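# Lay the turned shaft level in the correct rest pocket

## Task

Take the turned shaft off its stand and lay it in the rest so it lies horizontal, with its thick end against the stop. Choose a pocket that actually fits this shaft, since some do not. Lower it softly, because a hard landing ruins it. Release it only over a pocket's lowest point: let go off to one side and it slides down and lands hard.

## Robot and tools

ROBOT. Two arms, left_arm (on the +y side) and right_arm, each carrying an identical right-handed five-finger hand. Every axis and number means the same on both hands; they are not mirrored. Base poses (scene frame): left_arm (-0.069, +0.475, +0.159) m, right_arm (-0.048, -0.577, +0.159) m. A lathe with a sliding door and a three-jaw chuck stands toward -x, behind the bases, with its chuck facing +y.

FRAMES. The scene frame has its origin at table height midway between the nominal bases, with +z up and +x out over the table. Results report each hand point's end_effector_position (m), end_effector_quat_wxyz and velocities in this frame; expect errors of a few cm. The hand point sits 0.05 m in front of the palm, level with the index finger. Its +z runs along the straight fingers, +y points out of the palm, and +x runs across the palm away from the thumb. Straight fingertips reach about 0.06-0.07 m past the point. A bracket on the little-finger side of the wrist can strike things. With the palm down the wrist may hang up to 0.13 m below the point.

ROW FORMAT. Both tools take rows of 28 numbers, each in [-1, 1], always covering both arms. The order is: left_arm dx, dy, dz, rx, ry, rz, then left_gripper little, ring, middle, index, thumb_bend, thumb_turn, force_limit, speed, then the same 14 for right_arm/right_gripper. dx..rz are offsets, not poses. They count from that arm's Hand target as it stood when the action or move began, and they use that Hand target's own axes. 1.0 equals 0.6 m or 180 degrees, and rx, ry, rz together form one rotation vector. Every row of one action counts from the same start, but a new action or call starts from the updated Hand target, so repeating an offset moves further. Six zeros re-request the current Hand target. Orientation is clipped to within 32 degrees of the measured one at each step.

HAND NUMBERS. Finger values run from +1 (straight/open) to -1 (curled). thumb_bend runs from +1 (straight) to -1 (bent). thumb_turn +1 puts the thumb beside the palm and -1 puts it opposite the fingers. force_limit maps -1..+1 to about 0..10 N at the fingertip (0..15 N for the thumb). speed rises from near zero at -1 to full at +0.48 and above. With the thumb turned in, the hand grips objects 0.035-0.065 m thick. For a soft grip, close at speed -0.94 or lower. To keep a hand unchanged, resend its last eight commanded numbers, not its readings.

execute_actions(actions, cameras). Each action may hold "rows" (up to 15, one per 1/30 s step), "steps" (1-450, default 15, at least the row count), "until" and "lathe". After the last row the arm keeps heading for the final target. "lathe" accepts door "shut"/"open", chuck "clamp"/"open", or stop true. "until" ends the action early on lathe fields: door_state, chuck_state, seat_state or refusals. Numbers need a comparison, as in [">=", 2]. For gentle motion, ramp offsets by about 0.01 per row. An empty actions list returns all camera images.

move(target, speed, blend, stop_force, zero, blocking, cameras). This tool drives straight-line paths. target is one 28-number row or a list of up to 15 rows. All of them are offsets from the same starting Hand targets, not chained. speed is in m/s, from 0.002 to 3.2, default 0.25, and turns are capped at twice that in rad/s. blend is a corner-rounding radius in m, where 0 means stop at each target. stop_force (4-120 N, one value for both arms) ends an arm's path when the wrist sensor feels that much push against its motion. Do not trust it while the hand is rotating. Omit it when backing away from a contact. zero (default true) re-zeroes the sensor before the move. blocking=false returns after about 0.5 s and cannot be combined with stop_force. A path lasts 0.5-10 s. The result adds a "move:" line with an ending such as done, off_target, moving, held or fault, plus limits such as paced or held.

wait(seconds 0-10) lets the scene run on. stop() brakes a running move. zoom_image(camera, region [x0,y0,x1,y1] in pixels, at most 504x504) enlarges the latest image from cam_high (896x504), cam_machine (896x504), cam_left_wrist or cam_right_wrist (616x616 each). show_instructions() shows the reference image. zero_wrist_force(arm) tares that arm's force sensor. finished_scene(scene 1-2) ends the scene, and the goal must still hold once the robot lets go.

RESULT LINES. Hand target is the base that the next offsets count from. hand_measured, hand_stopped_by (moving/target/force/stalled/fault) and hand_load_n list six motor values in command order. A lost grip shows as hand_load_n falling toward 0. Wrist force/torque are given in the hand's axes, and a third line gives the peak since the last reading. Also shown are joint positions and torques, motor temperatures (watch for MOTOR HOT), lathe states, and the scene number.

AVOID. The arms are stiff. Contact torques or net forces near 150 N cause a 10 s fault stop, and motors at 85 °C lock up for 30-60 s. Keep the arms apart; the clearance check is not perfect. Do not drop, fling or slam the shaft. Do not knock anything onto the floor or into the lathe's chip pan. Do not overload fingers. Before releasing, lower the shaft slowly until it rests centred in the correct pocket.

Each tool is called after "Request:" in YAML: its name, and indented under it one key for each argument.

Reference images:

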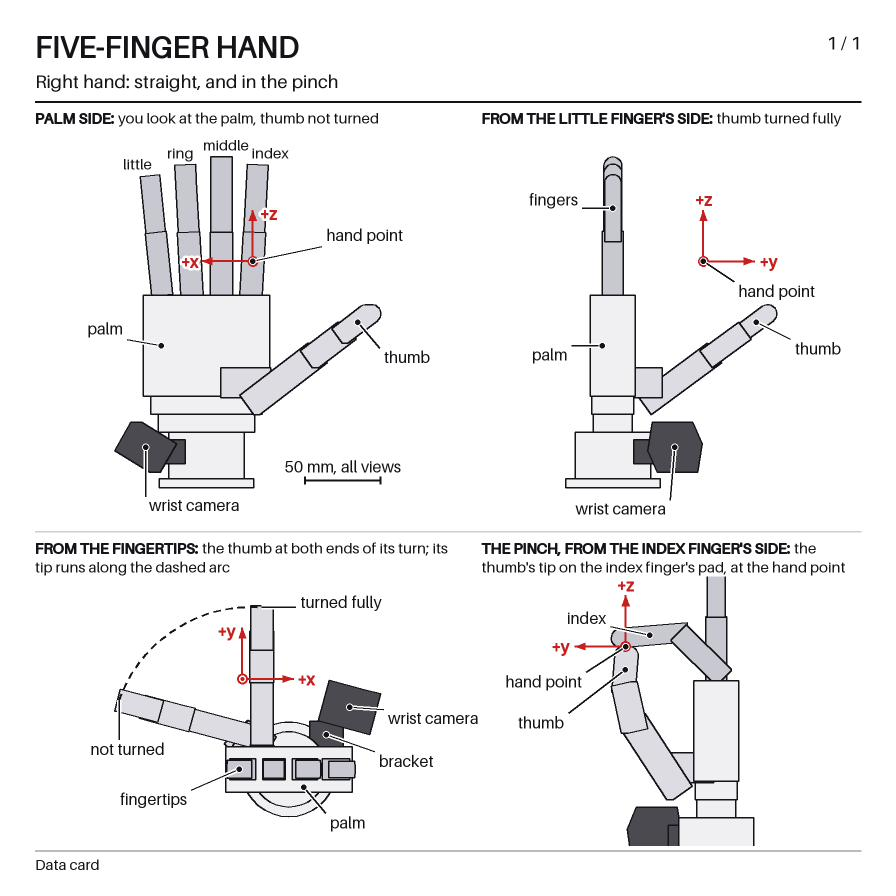

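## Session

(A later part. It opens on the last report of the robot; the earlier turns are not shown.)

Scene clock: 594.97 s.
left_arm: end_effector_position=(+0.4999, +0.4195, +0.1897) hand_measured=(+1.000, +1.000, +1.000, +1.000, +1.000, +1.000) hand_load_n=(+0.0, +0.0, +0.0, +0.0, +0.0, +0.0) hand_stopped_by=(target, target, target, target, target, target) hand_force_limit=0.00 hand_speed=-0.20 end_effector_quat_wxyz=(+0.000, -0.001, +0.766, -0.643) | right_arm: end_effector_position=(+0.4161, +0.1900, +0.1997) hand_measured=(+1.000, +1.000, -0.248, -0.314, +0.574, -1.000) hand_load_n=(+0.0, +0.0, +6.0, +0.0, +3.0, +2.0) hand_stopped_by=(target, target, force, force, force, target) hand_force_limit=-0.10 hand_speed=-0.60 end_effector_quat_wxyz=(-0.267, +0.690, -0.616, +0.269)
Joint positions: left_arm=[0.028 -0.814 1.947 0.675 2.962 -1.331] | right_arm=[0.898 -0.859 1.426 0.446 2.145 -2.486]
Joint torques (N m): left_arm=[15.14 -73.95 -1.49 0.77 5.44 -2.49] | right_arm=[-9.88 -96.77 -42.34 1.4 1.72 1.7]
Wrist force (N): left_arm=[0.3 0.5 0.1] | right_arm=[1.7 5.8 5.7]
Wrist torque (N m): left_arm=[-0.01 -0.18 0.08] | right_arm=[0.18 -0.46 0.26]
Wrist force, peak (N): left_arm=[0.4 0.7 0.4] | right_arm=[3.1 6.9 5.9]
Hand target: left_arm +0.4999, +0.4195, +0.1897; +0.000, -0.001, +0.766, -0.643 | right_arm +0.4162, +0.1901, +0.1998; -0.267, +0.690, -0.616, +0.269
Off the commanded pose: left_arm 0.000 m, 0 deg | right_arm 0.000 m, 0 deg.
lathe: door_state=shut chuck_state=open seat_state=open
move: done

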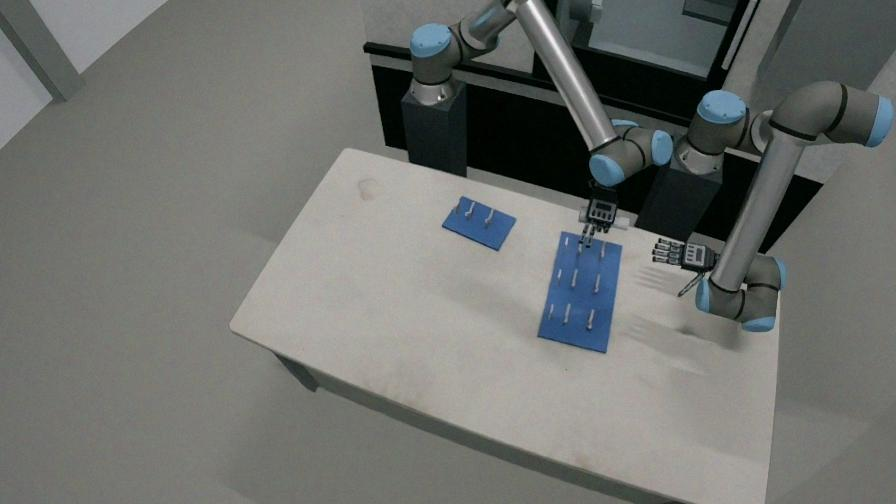

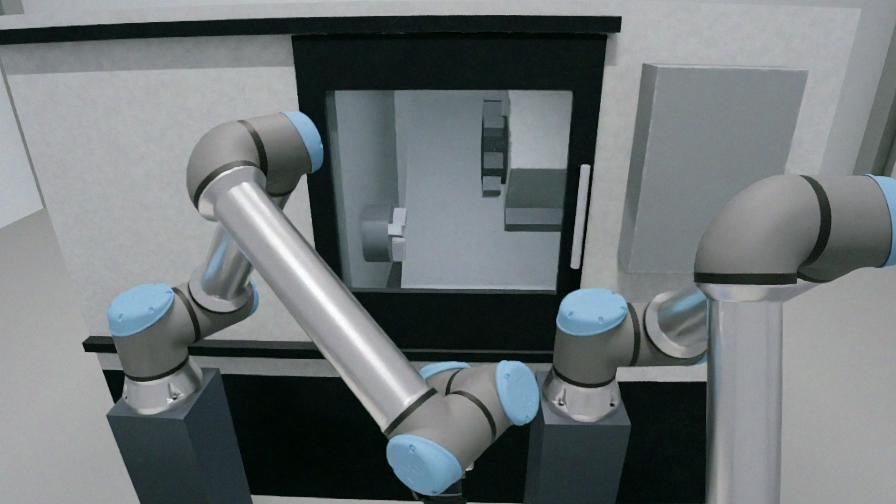

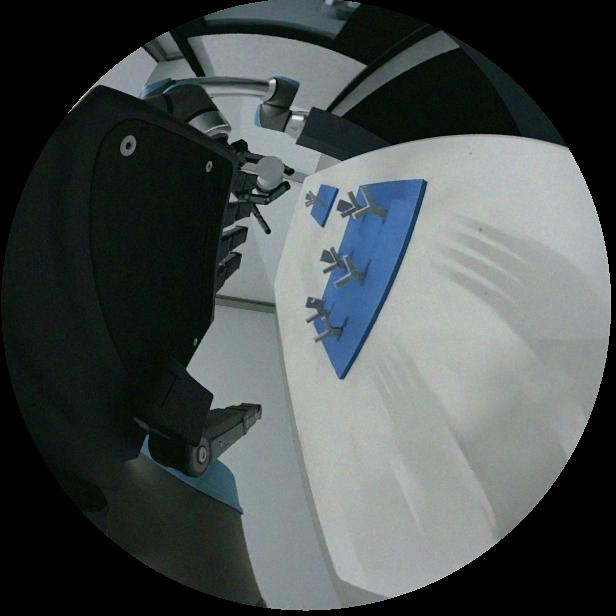

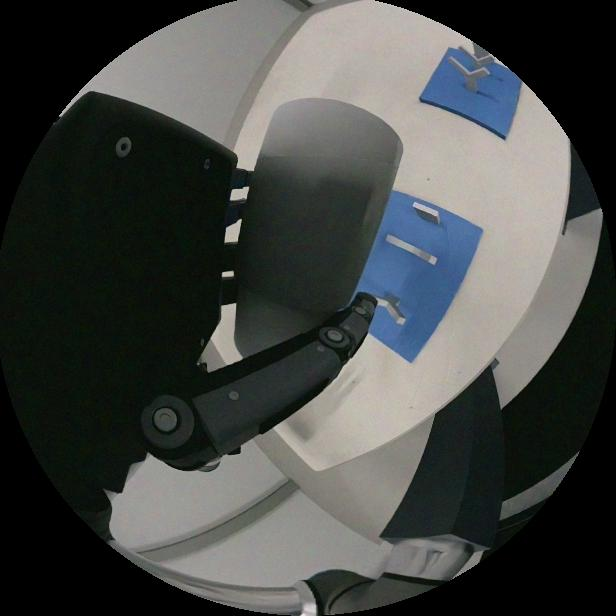

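Request:
zoom_image:
  camera: "cam_high"
  region: [435, 185, 525, 260]

Request:
zoom_image:
  camera: "cam_high"
  region: [535, 225, 625, 300]

Request:
zoom_image:
  camera: "cam_high"
  region: [535, 285, 625, 360]

Request:
zoom_image:
  camera: "cam_left_wrist"
  region: [300, 170, 430, 270]

Request:
zoom_image:
  camera: "cam_left_wrist"
  region: [290, 230, 400, 360]

Scaled by 5.600 from the camera's 896x504 image, which has a finer 1280x720 frame.

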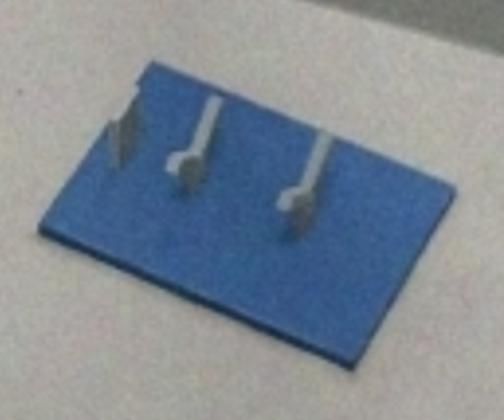

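Scaled by 5.600 from the camera's 896x504 image, which has a finer 1280x720 frame.

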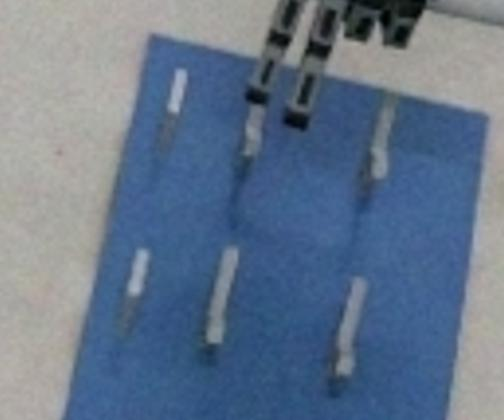

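Scaled by 5.600 from the camera's 896x504 image, which has a finer 1280x720 frame.

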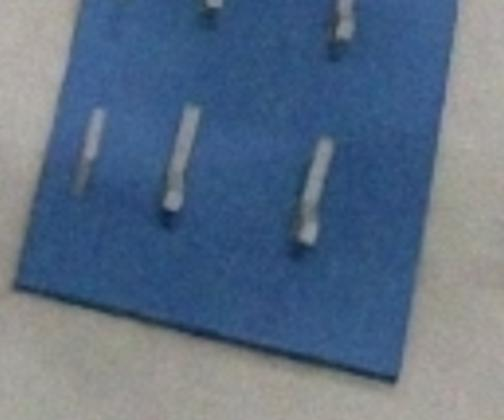

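Scaled by 3.877 from the camera's 616x616 image, which has a finer 880x880 frame.

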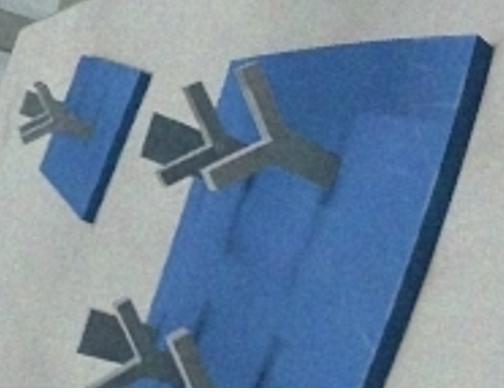

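Scaled by 3.877 from the camera's 616x616 image, which has a finer 880x880 frame.

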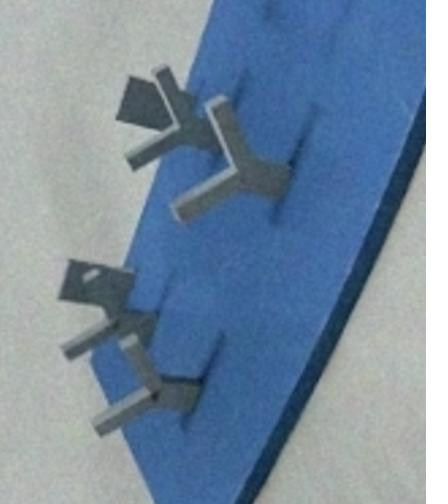

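Request:
zoom_image:
  camera: "cam_high"
  region: [570, 190, 640, 250]

Request:
zoom_image:
  camera: "cam_left_wrist"
  region: [230, 140, 330, 240]

Scaled by 7.200 from the camera's 896x504 image, which has a finer 1280x720 frame.

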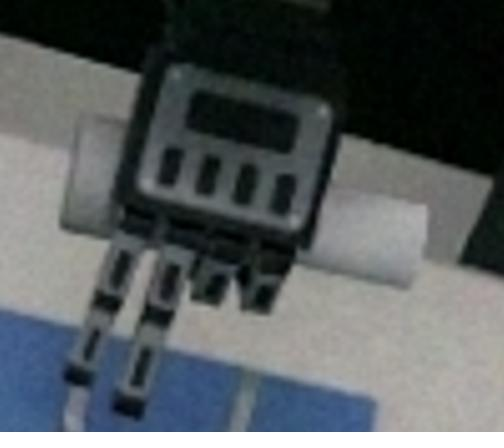

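Scaled by 5.040 from the camera's 616x616 image, which has a finer 880x880 frame.

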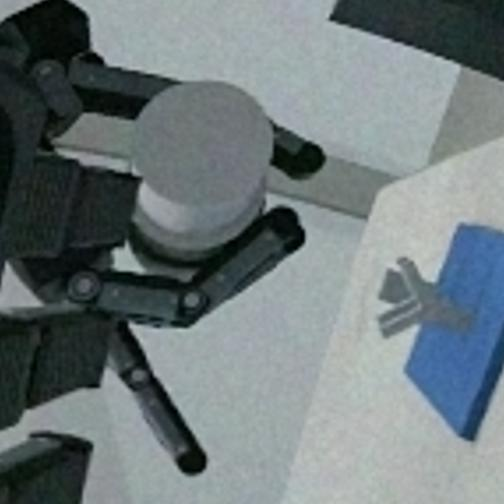

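Request:
move:
  target: [0,0,0,0,0,0,1,1,1,1,1,1,0,-0.2,-0.0053,0.0875,0.0889,0,0,0,1,1,-0.75,-0.75,-0.25,-1,-0.1,-0.6]
  speed: 0.1
  stop_force: 8
  cameras: ["all"]

Request:
zoom_image:
  camera: "cam_right_wrist"
  region: [210, 80, 510, 380]

Request:
zoom_image:
  camera: "cam_left_wrist"
  region: [250, 120, 430, 300]

Request:
zoom_image:
  camera: "cam_high"
  region: [550, 190, 640, 270]

Scene clock: 632.50 s.
left_arm: end_effector_position=(+0.4999, +0.4195, +0.1897) hand_measured=(+1.000, +1.000, +1.000, +1.000, +1.000, +1.000) hand_load_n=(+0.0, +0.0, +0.0, -0.5, +0.0, +0.0) hand_stopped_by=(target, target, target, target, target, target) hand_force_limit=0.00 hand_speed=-0.20 end_effector_quat_wxyz=(+0.000, -0.001, +0.766, -0.643) | right_arm: end_effector_position=(+0.4162, +0.1901, +0.1248) hand_measured=(+1.000, +1.000, -0.248, -0.314, +0.574, -1.000) hand_load_n=(+0.0, +0.0, +6.0, +0.5, +3.0, +2.0) hand_stopped_by=(target, target, force, force, force, target) hand_force_limit=-0.10 hand_speed=-0.60 end_effector_quat_wxyz=(-0.267, +0.690, -0.616, +0.269)
Joint positions: left_arm=[0.028 -0.814 1.947 0.675 2.962 -1.331] | right_arm=[0.898 -0.788 1.451 0.349 2.145 -2.486]
Joint torques (N m): left_arm=[-0.66 -85.54 -1.82 0.71 5.6 -2.11] | right_arm=[-11.21 -109.88 -50.23 1.19 1.58 2]
Wrist force (N): left_arm=[0.2 0.2 0.4] | right_arm=[1.6 5.4 5.6]
Wrist torque (N m): left_arm=[-0.07 -0.19 0.08] | right_arm=[0.15 -0.43 0.26]
Wrist force, peak (N): left_arm=[0.5 0.6 0.6] | right_arm=[1.8 7.3 7.7]
Hand target: left_arm +0.4999, +0.4195, +0.1897; +0.000, -0.001, +0.766, -0.643 | right_arm +0.4162, +0.1901, +0.1249; -0.267, +0.690, -0.616, +0.269
Off the commanded pose: left_arm 0.000 m, 0 deg | right_arm 0.000 m, 0 deg.
lathe: door_state=shut chuck_state=open seat_state=open
move: done

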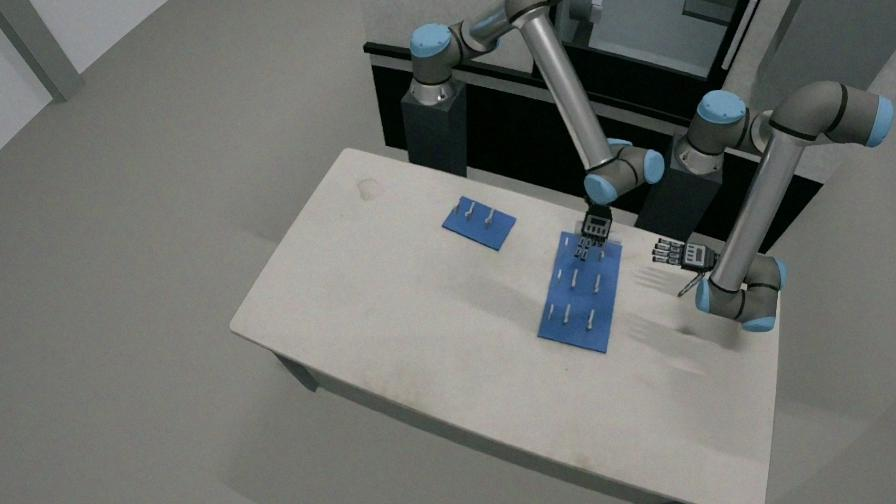

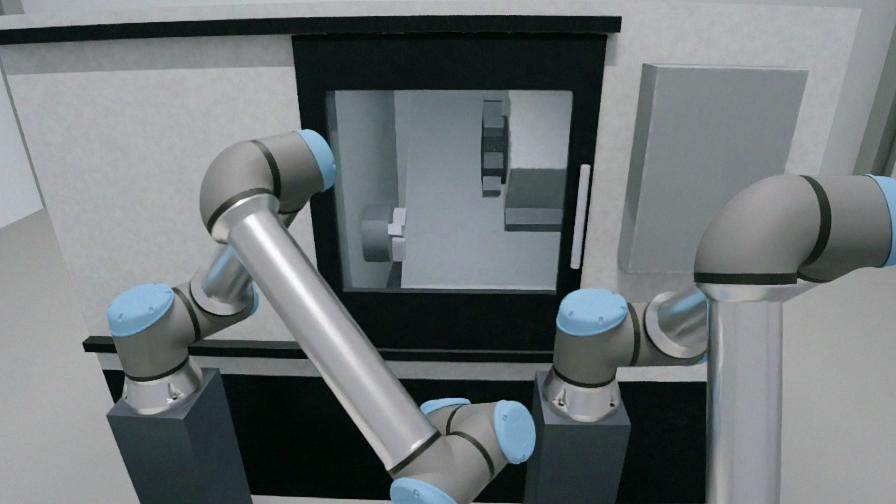

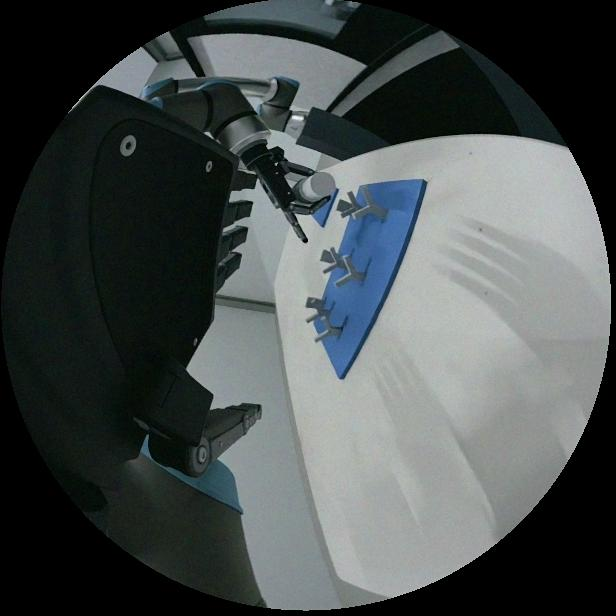

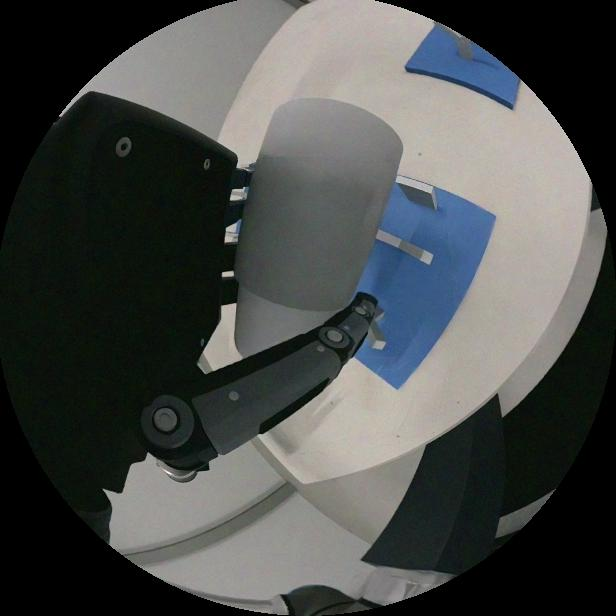

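Scaled by 1.680 from the camera's 616x616 image, which has a finer 880x880 frame.

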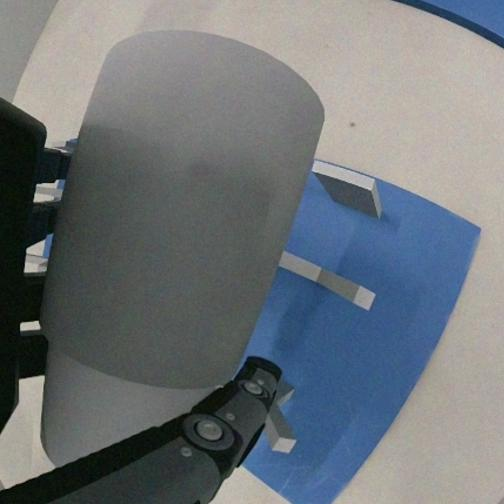

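Scaled by 2.800 from the camera's 616x616 image, which has a finer 880x880 frame.

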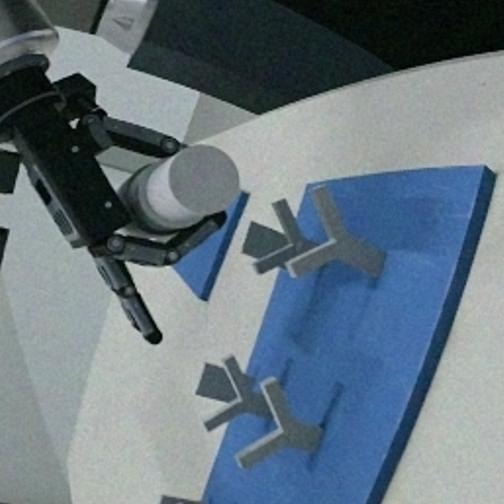

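Scaled by 5.600 from the camera's 896x504 image, which has a finer 1280x720 frame.

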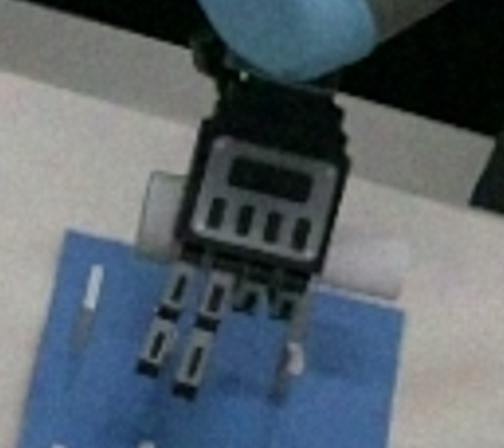

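Request:
move:
  target: [0,0,0,0,0,0,1,1,1,1,1,1,0,-0.2,0.0205,0.0477,0.0478,0,0,0,1,1,-0.75,-0.75,-0.25,-1,-0.1,-0.6]
  speed: 0.06
  stop_force: 6
  cameras: ["cam_high","cam_left_wrist","cam_right_wrist"]

Request:
zoom_image:
  camera: "cam_right_wrist"
  region: [230, 130, 470, 370]

Request:
zoom_image:
  camera: "cam_left_wrist"
  region: [270, 130, 400, 260]

Request:
zoom_image:
  camera: "cam_high"
  region: [550, 200, 640, 280]

Scene clock: 655.63 s.
left_arm: end_effector_position=(+0.4999, +0.4195, +0.1897) hand_measured=(+1.000, +1.000, +1.000, +1.000, +1.000, +1.000) hand_load_n=(+0.0, -0.5, +0.0, +0.0, +0.0, +0.0) hand_stopped_by=(target, target, target, target, target, target) hand_force_limit=0.00 hand_speed=-0.20 end_effector_quat_wxyz=(+0.000, -0.001, +0.766, -0.643) | right_arm: end_effector_position=(+0.4173, +0.1761, +0.0849) hand_measured=(+1.000, +1.000, -0.248, -0.314, +0.574, -1.000) hand_load_n=(+0.0, +0.0, +6.0, +0.5, +3.0, +2.0) hand_stopped_by=(target, target, force, force, force, target) hand_force_limit=-0.10 hand_speed=-0.60 end_effector_quat_wxyz=(-0.267, +0.690, -0.616, +0.269)
Joint positions: left_arm=[0.028 -0.814 1.947 0.675 2.962 -1.331] | right_arm=[0.886 -0.763 1.491 0.278 2.139 -2.498]
Joint torques (N m): left_arm=[-0.19 -84.22 -1.73 1.12 5.61 -2.44] | right_arm=[17.92 -113.67 -47.67 3.84 3.51 2.46]
Wrist force (N): left_arm=[0.0 0.5 0.4] | right_arm=[1.9 5.7 6.7]
Wrist torque (N m): left_arm=[-0.03 -0.15 0.06] | right_arm=[0.15 -0.50 0.49]
Wrist force, peak (N): left_arm=[0.4 0.5 0.9] | right_arm=[2.2 7.0 7.4]
Hand target: left_arm +0.4999, +0.4195, +0.1897; +0.000, -0.001, +0.766, -0.643 | right_arm +0.4173, +0.1761, +0.0849; -0.267, +0.690, -0.616, +0.269
Off the commanded pose: left_arm 0.000 m, 0 deg | right_arm 0.000 m, 0 deg.
lathe: door_state=shut chuck_state=open seat_state=open
move: done
Images, in order (width x height): cam_high 896x504, cam_left_wrist 616x616, cam_right_wrist 616x616.

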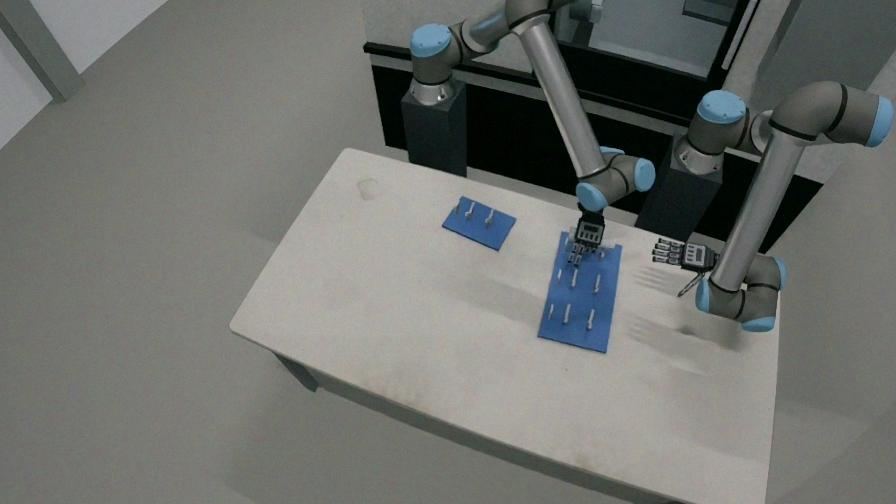

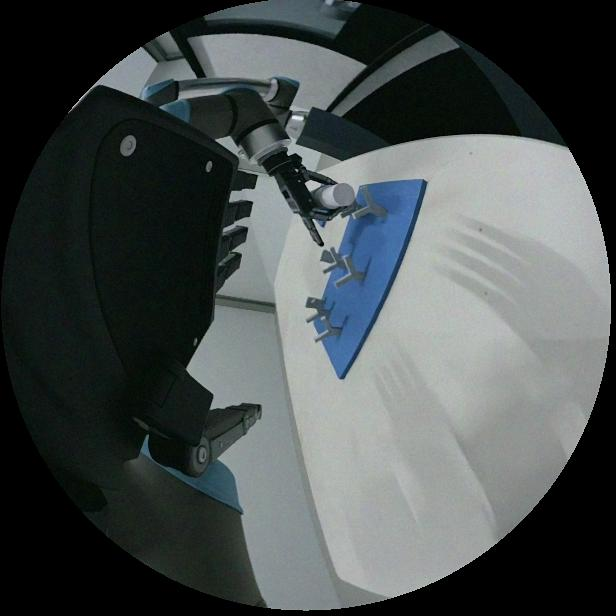

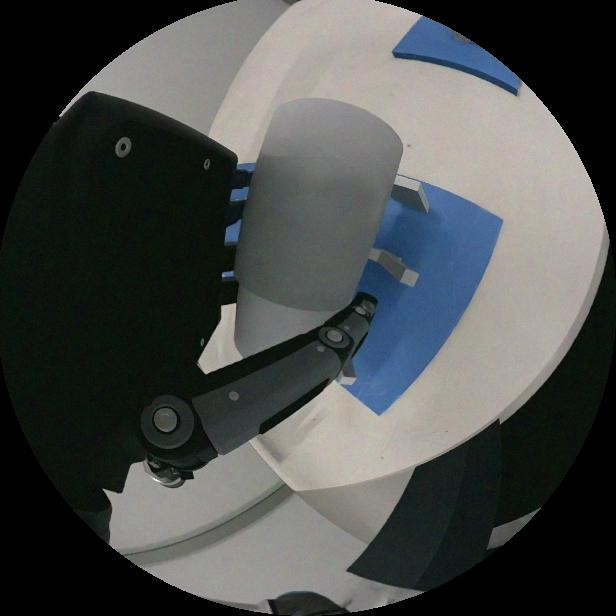

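Scaled by 2.100 from the camera's 616x616 image, which has a finer 880x880 frame.

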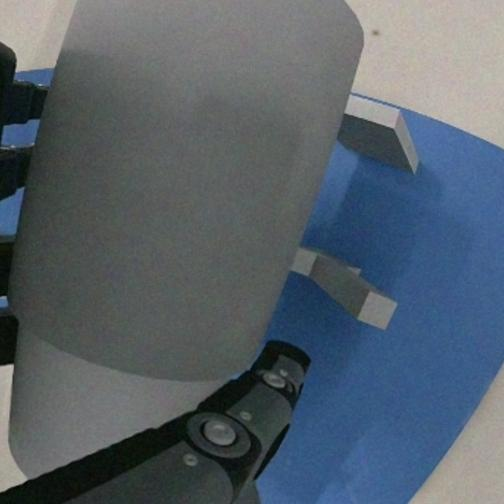

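Scaled by 3.877 from the camera's 616x616 image, which has a finer 880x880 frame.

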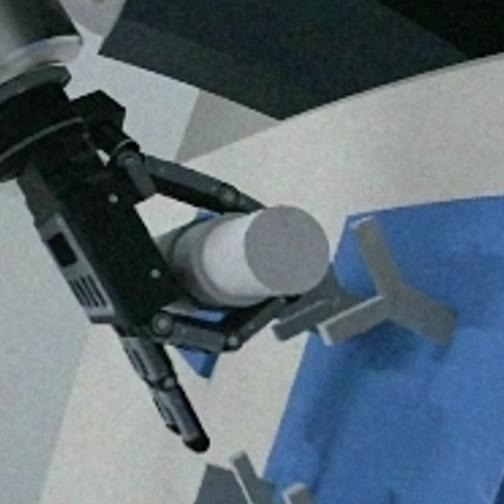

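Scaled by 5.600 from the camera's 896x504 image, which has a finer 1280x720 frame.

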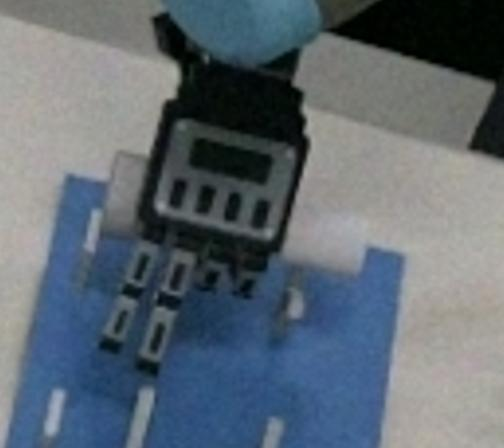

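Request:
move:
  target: [0,0,0,0,0,0,1,1,1,1,1,1,0,-0.2,-0.0103,0.0323,0.033,0,0,0,1,1,-0.75,-0.75,-0.25,-1,-0.1,-0.6]
  speed: 0.03
  stop_force: 4
  cameras: ["cam_high","cam_left_wrist","cam_right_wrist"]

Request:
zoom_image:
  camera: "cam_right_wrist"
  region: [230, 130, 470, 370]

Request:
zoom_image:
  camera: "cam_left_wrist"
  region: [290, 140, 400, 250]

Request:
zoom_image:
  camera: "cam_high"
  region: [550, 200, 640, 280]

Scene clock: 671.70 s.
left_arm: end_effector_position=(+0.4999, +0.4195, +0.1897) hand_measured=(+1.000, +1.000, +1.000, +1.000, +1.000, +1.000) hand_load_n=(+0.0, +0.0, +0.0, +0.0, +0.0, +0.0) hand_stopped_by=(target, target, target, target, target, target) hand_force_limit=0.00 hand_speed=-0.20 end_effector_quat_wxyz=(+0.000, -0.001, +0.766, -0.643) | right_arm: end_effector_position=(+0.4171, +0.1791, +0.0683) hand_measured=(+1.000, +1.000, -0.248, -0.314, +0.574, -1.000) hand_load_n=(+0.0, -0.5, +5.5, +0.0, +3.0, +2.0) hand_stopped_by=(target, target, force, force, force, target) hand_force_limit=-0.10 hand_speed=-0.60 end_effector_quat_wxyz=(-0.267, +0.690, -0.616, +0.269)
Joint positions: left_arm=[0.028 -0.814 1.947 0.675 2.962 -1.331] | right_arm=[0.889 -0.742 1.486 0.263 2.14 -2.495]
Joint torques (N m): left_arm=[1.53 -83.74 -1.97 0.52 5.03 -2.32] | right_arm=[-19.47 -97.13 -20.57 4.91 1.27 -2.44]
Wrist force (N): left_arm=[0.2 0.4 0.6] | right_arm=[0.2 4.7 2.1]
Wrist torque (N m): left_arm=[-0.05 -0.18 0.07] | right_arm=[0.18 -0.52 0.18]
Wrist force, peak (N): left_arm=[0.8 0.3 0.7] | right_arm=[4.8 -1.0 -19.8]
Hand target: left_arm +0.4999, +0.4195, +0.1897; +0.000, -0.001, +0.766, -0.643 | right_arm +0.4171, +0.1791, +0.0683; -0.267, +0.690, -0.616, +0.269 (not the last commanded pose)
Off the commanded pose: left_arm 0.000 m, 0 deg | right_arm 0.012 m, 0 deg.
lathe: door_state=shut chuck_state=open seat_state=open
move: contact (right_arm)
Images, in order (width x height): cam_high 896x504, cam_left_wrist 616x616, cam_right_wrist 616x616.

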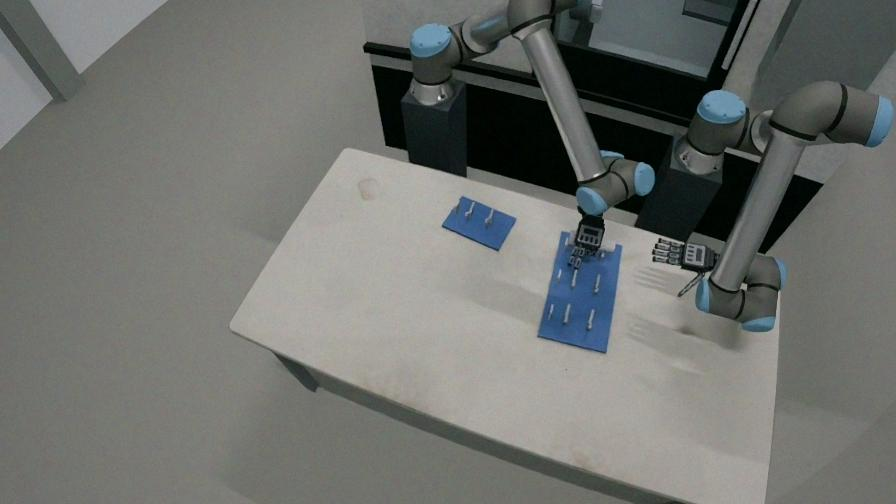

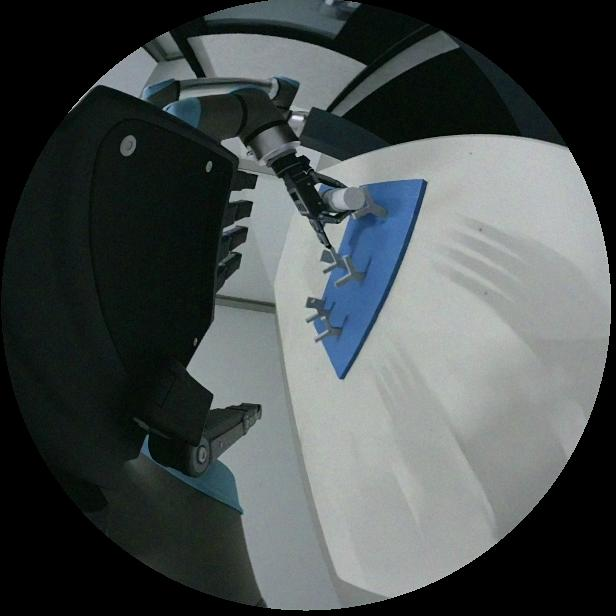

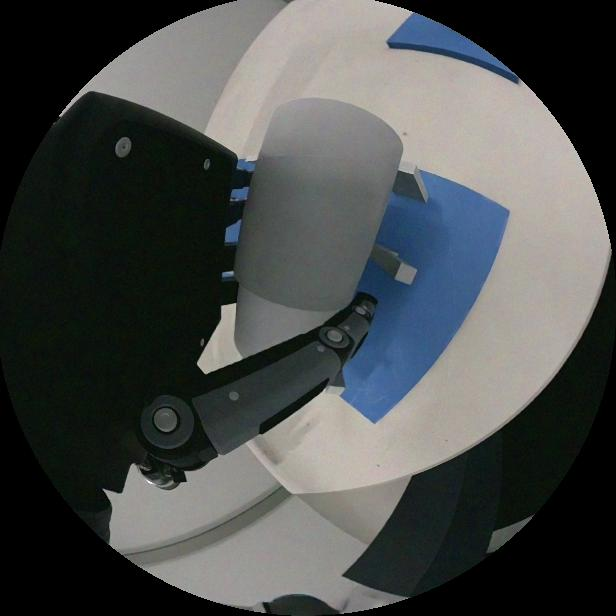

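Scaled by 2.100 from the camera's 616x616 image, which has a finer 880x880 frame.

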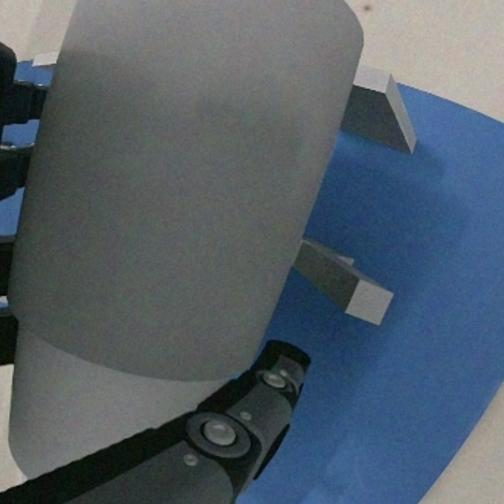

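Scaled by 4.582 from the camera's 616x616 image, which has a finer 880x880 frame.

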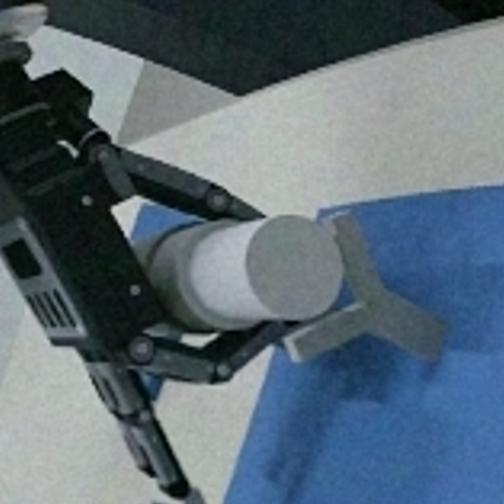

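Scaled by 5.600 from the camera's 896x504 image, which has a finer 1280x720 frame.

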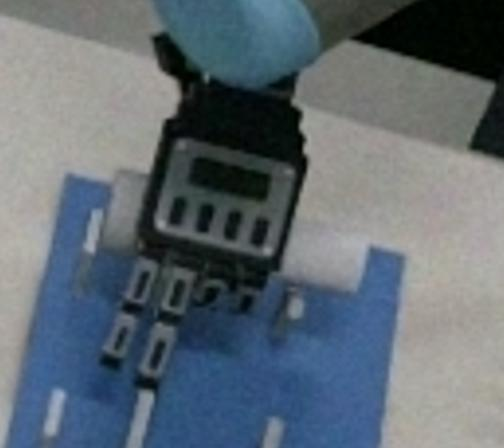

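Request:
move:
  target: [0,0,0,0,0,0,1,1,1,1,1,1,0,-0.2,0.0008,-0.014,-0.0142,0,0,0,1,1,-0.75,-0.75,-0.25,-1,-0.1,-0.6]
  speed: 0.04

Request:
execute_actions:
  actions:
    - {"rows":[[0,0,0,0,0,0,1,1,1,1,1,1,0,-0.2,0,0,0,0,0,0,0.4,0.4,-0.75,-0.75,-0.25,-1,-0.1,-0.5]],"steps":60}
  cameras: ["cam_high","cam_left_wrist","cam_right_wrist"]

Request:
zoom_image:
  camera: "cam_high"
  region: [550, 200, 640, 280]

Request:
zoom_image:
  camera: "cam_left_wrist"
  region: [290, 140, 400, 250]

Scene clock: 682.53 s.
left_arm: end_effector_position=(+0.4999, +0.4195, +0.1897) hand_measured=(+1.000, +1.000, +1.000, +1.000, +1.000, +1.000) hand_load_n=(+0.0, +0.0, +0.0, +0.0, +0.0, -0.5) hand_stopped_by=(target, target, target, target, target, target) hand_force_limit=0.00 hand_speed=-0.20 end_effector_quat_wxyz=(+0.000, -0.001, +0.766, -0.643) | right_arm: end_effector_position=(+0.4171, +0.1791, +0.0805) hand_measured=(+1.000, +1.000, -0.248, -0.314, +0.574, -1.000) hand_load_n=(+0.0, +0.0, +5.5, +0.0, +3.0, +2.0) hand_stopped_by=(target, target, force, force, force, target) hand_force_limit=-0.10 hand_speed=-0.60 end_effector_quat_wxyz=(-0.267, +0.690, -0.616, +0.269)
Joint positions: left_arm=[0.028 -0.814 1.947 0.675 2.962 -1.331] | right_arm=[0.889 -0.755 1.485 0.277 2.14 -2.495]
Joint torques (N m): left_arm=[3.59 -84.8 -2.42 0.96 5.07 -2.34] | right_arm=[-6.9 -84.27 -46.45 0.45 3.46 -1.88]
Wrist force (N): left_arm=[0.1 0.5 0.6] | right_arm=[2.4 4.3 6.1]
Wrist torque (N m): left_arm=[-0.04 -0.17 0.08] | right_arm=[-0.03 -0.57 0.30]
Wrist force, peak (N): left_arm=[0.4 0.8 0.4] | right_arm=[2.4 5.3 6.1]
Hand target: left_arm +0.4999, +0.4195, +0.1897; +0.000, -0.001, +0.766, -0.643 | right_arm +0.4171, +0.1791, +0.0803; -0.267, +0.690, -0.616, +0.269
Off the commanded pose: left_arm 0.000 m, 0 deg | right_arm 0.000 m, 0 deg.
lathe: door_state=shut chuck_state=open seat_state=open
move: done

Scene clock: 684.73 s.
left_arm: end_effector_position=(+0.4999, +0.4195, +0.1897) hand_measured=(+1.000, +1.000, +1.000, +1.000, +1.000, +1.000) hand_load_n=(+0.0, +0.0, +0.0, +0.0, +0.0, +0.0) hand_stopped_by=(target, target, target, target, target, target) hand_force_limit=0.00 hand_speed=-0.20 end_effector_quat_wxyz=(+0.000, -0.001, +0.766, -0.643) | right_arm: end_effector_position=(+0.4171, +0.1791, +0.0803) hand_measured=(+0.400, +0.400, -0.248, -0.314, +0.574, -1.000) hand_load_n=(+0.0, +0.0, +6.0, +0.0, +2.5, +2.0) hand_stopped_by=(target, target, force, force, force, target) hand_force_limit=-0.10 hand_speed=-0.50 end_effector_quat_wxyz=(-0.267, +0.690, -0.616, +0.269)
Joint positions: left_arm=[0.028 -0.814 1.947 0.675 2.962 -1.331] | right_arm=[0.889 -0.755 1.485 0.277 2.14 -2.495]
Joint torques (N m): left_arm=[0.85 -85.23 -1.51 1.01 5.07 -2.45] | right_arm=[13.17 -83.54 -36.61 1.22 1.15 1.48]
Wrist force (N): left_arm=[0.0 0.3 0.5] | right_arm=[2.4 4.7 5.9]
Wrist torque (N m): left_arm=[-0.05 -0.16 0.07] | right_arm=[0.05 -0.55 0.31]
Wrist force, peak (N): left_arm=[0.2 0.8 0.6] | right_arm=[2.9 4.6 6.6]
Hand target: left_arm +0.4999, +0.4195, +0.1897; +0.000, -0.001, +0.766, -0.643 | right_arm +0.4171, +0.1791, +0.0803; -0.267, +0.690, -0.616, +0.269
Off the commanded pose: left_arm 0.000 m, 0 deg | right_arm 0.000 m, 0 deg.
lathe: door_state=shut chuck_state=open seat_state=open
Images, in order (width x height): cam_high 896x504, cam_left_wrist 616x616, cam_right_wrist 616x616.

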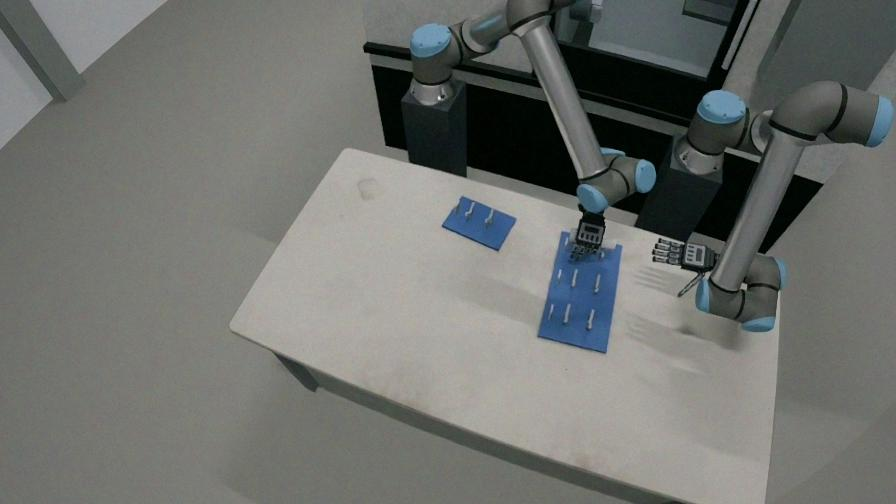

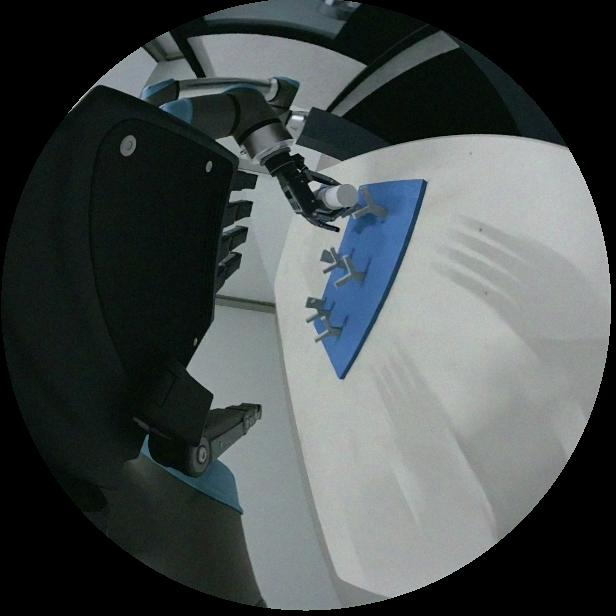

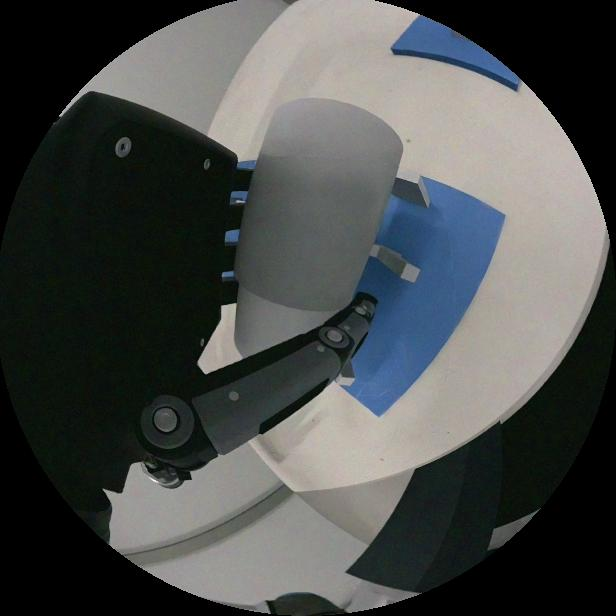

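Scaled by 5.600 from the camera's 896x504 image, which has a finer 1280x720 frame.

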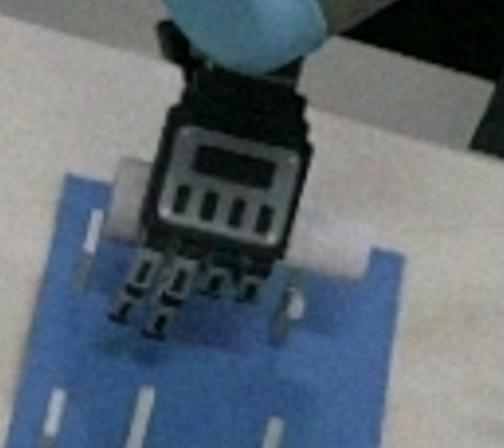

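Scaled by 4.582 from the camera's 616x616 image, which has a finer 880x880 frame.

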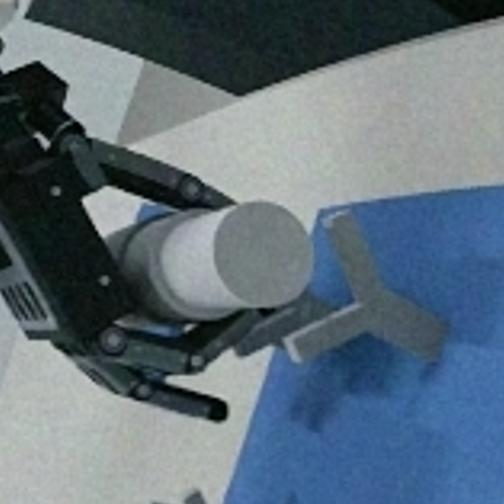

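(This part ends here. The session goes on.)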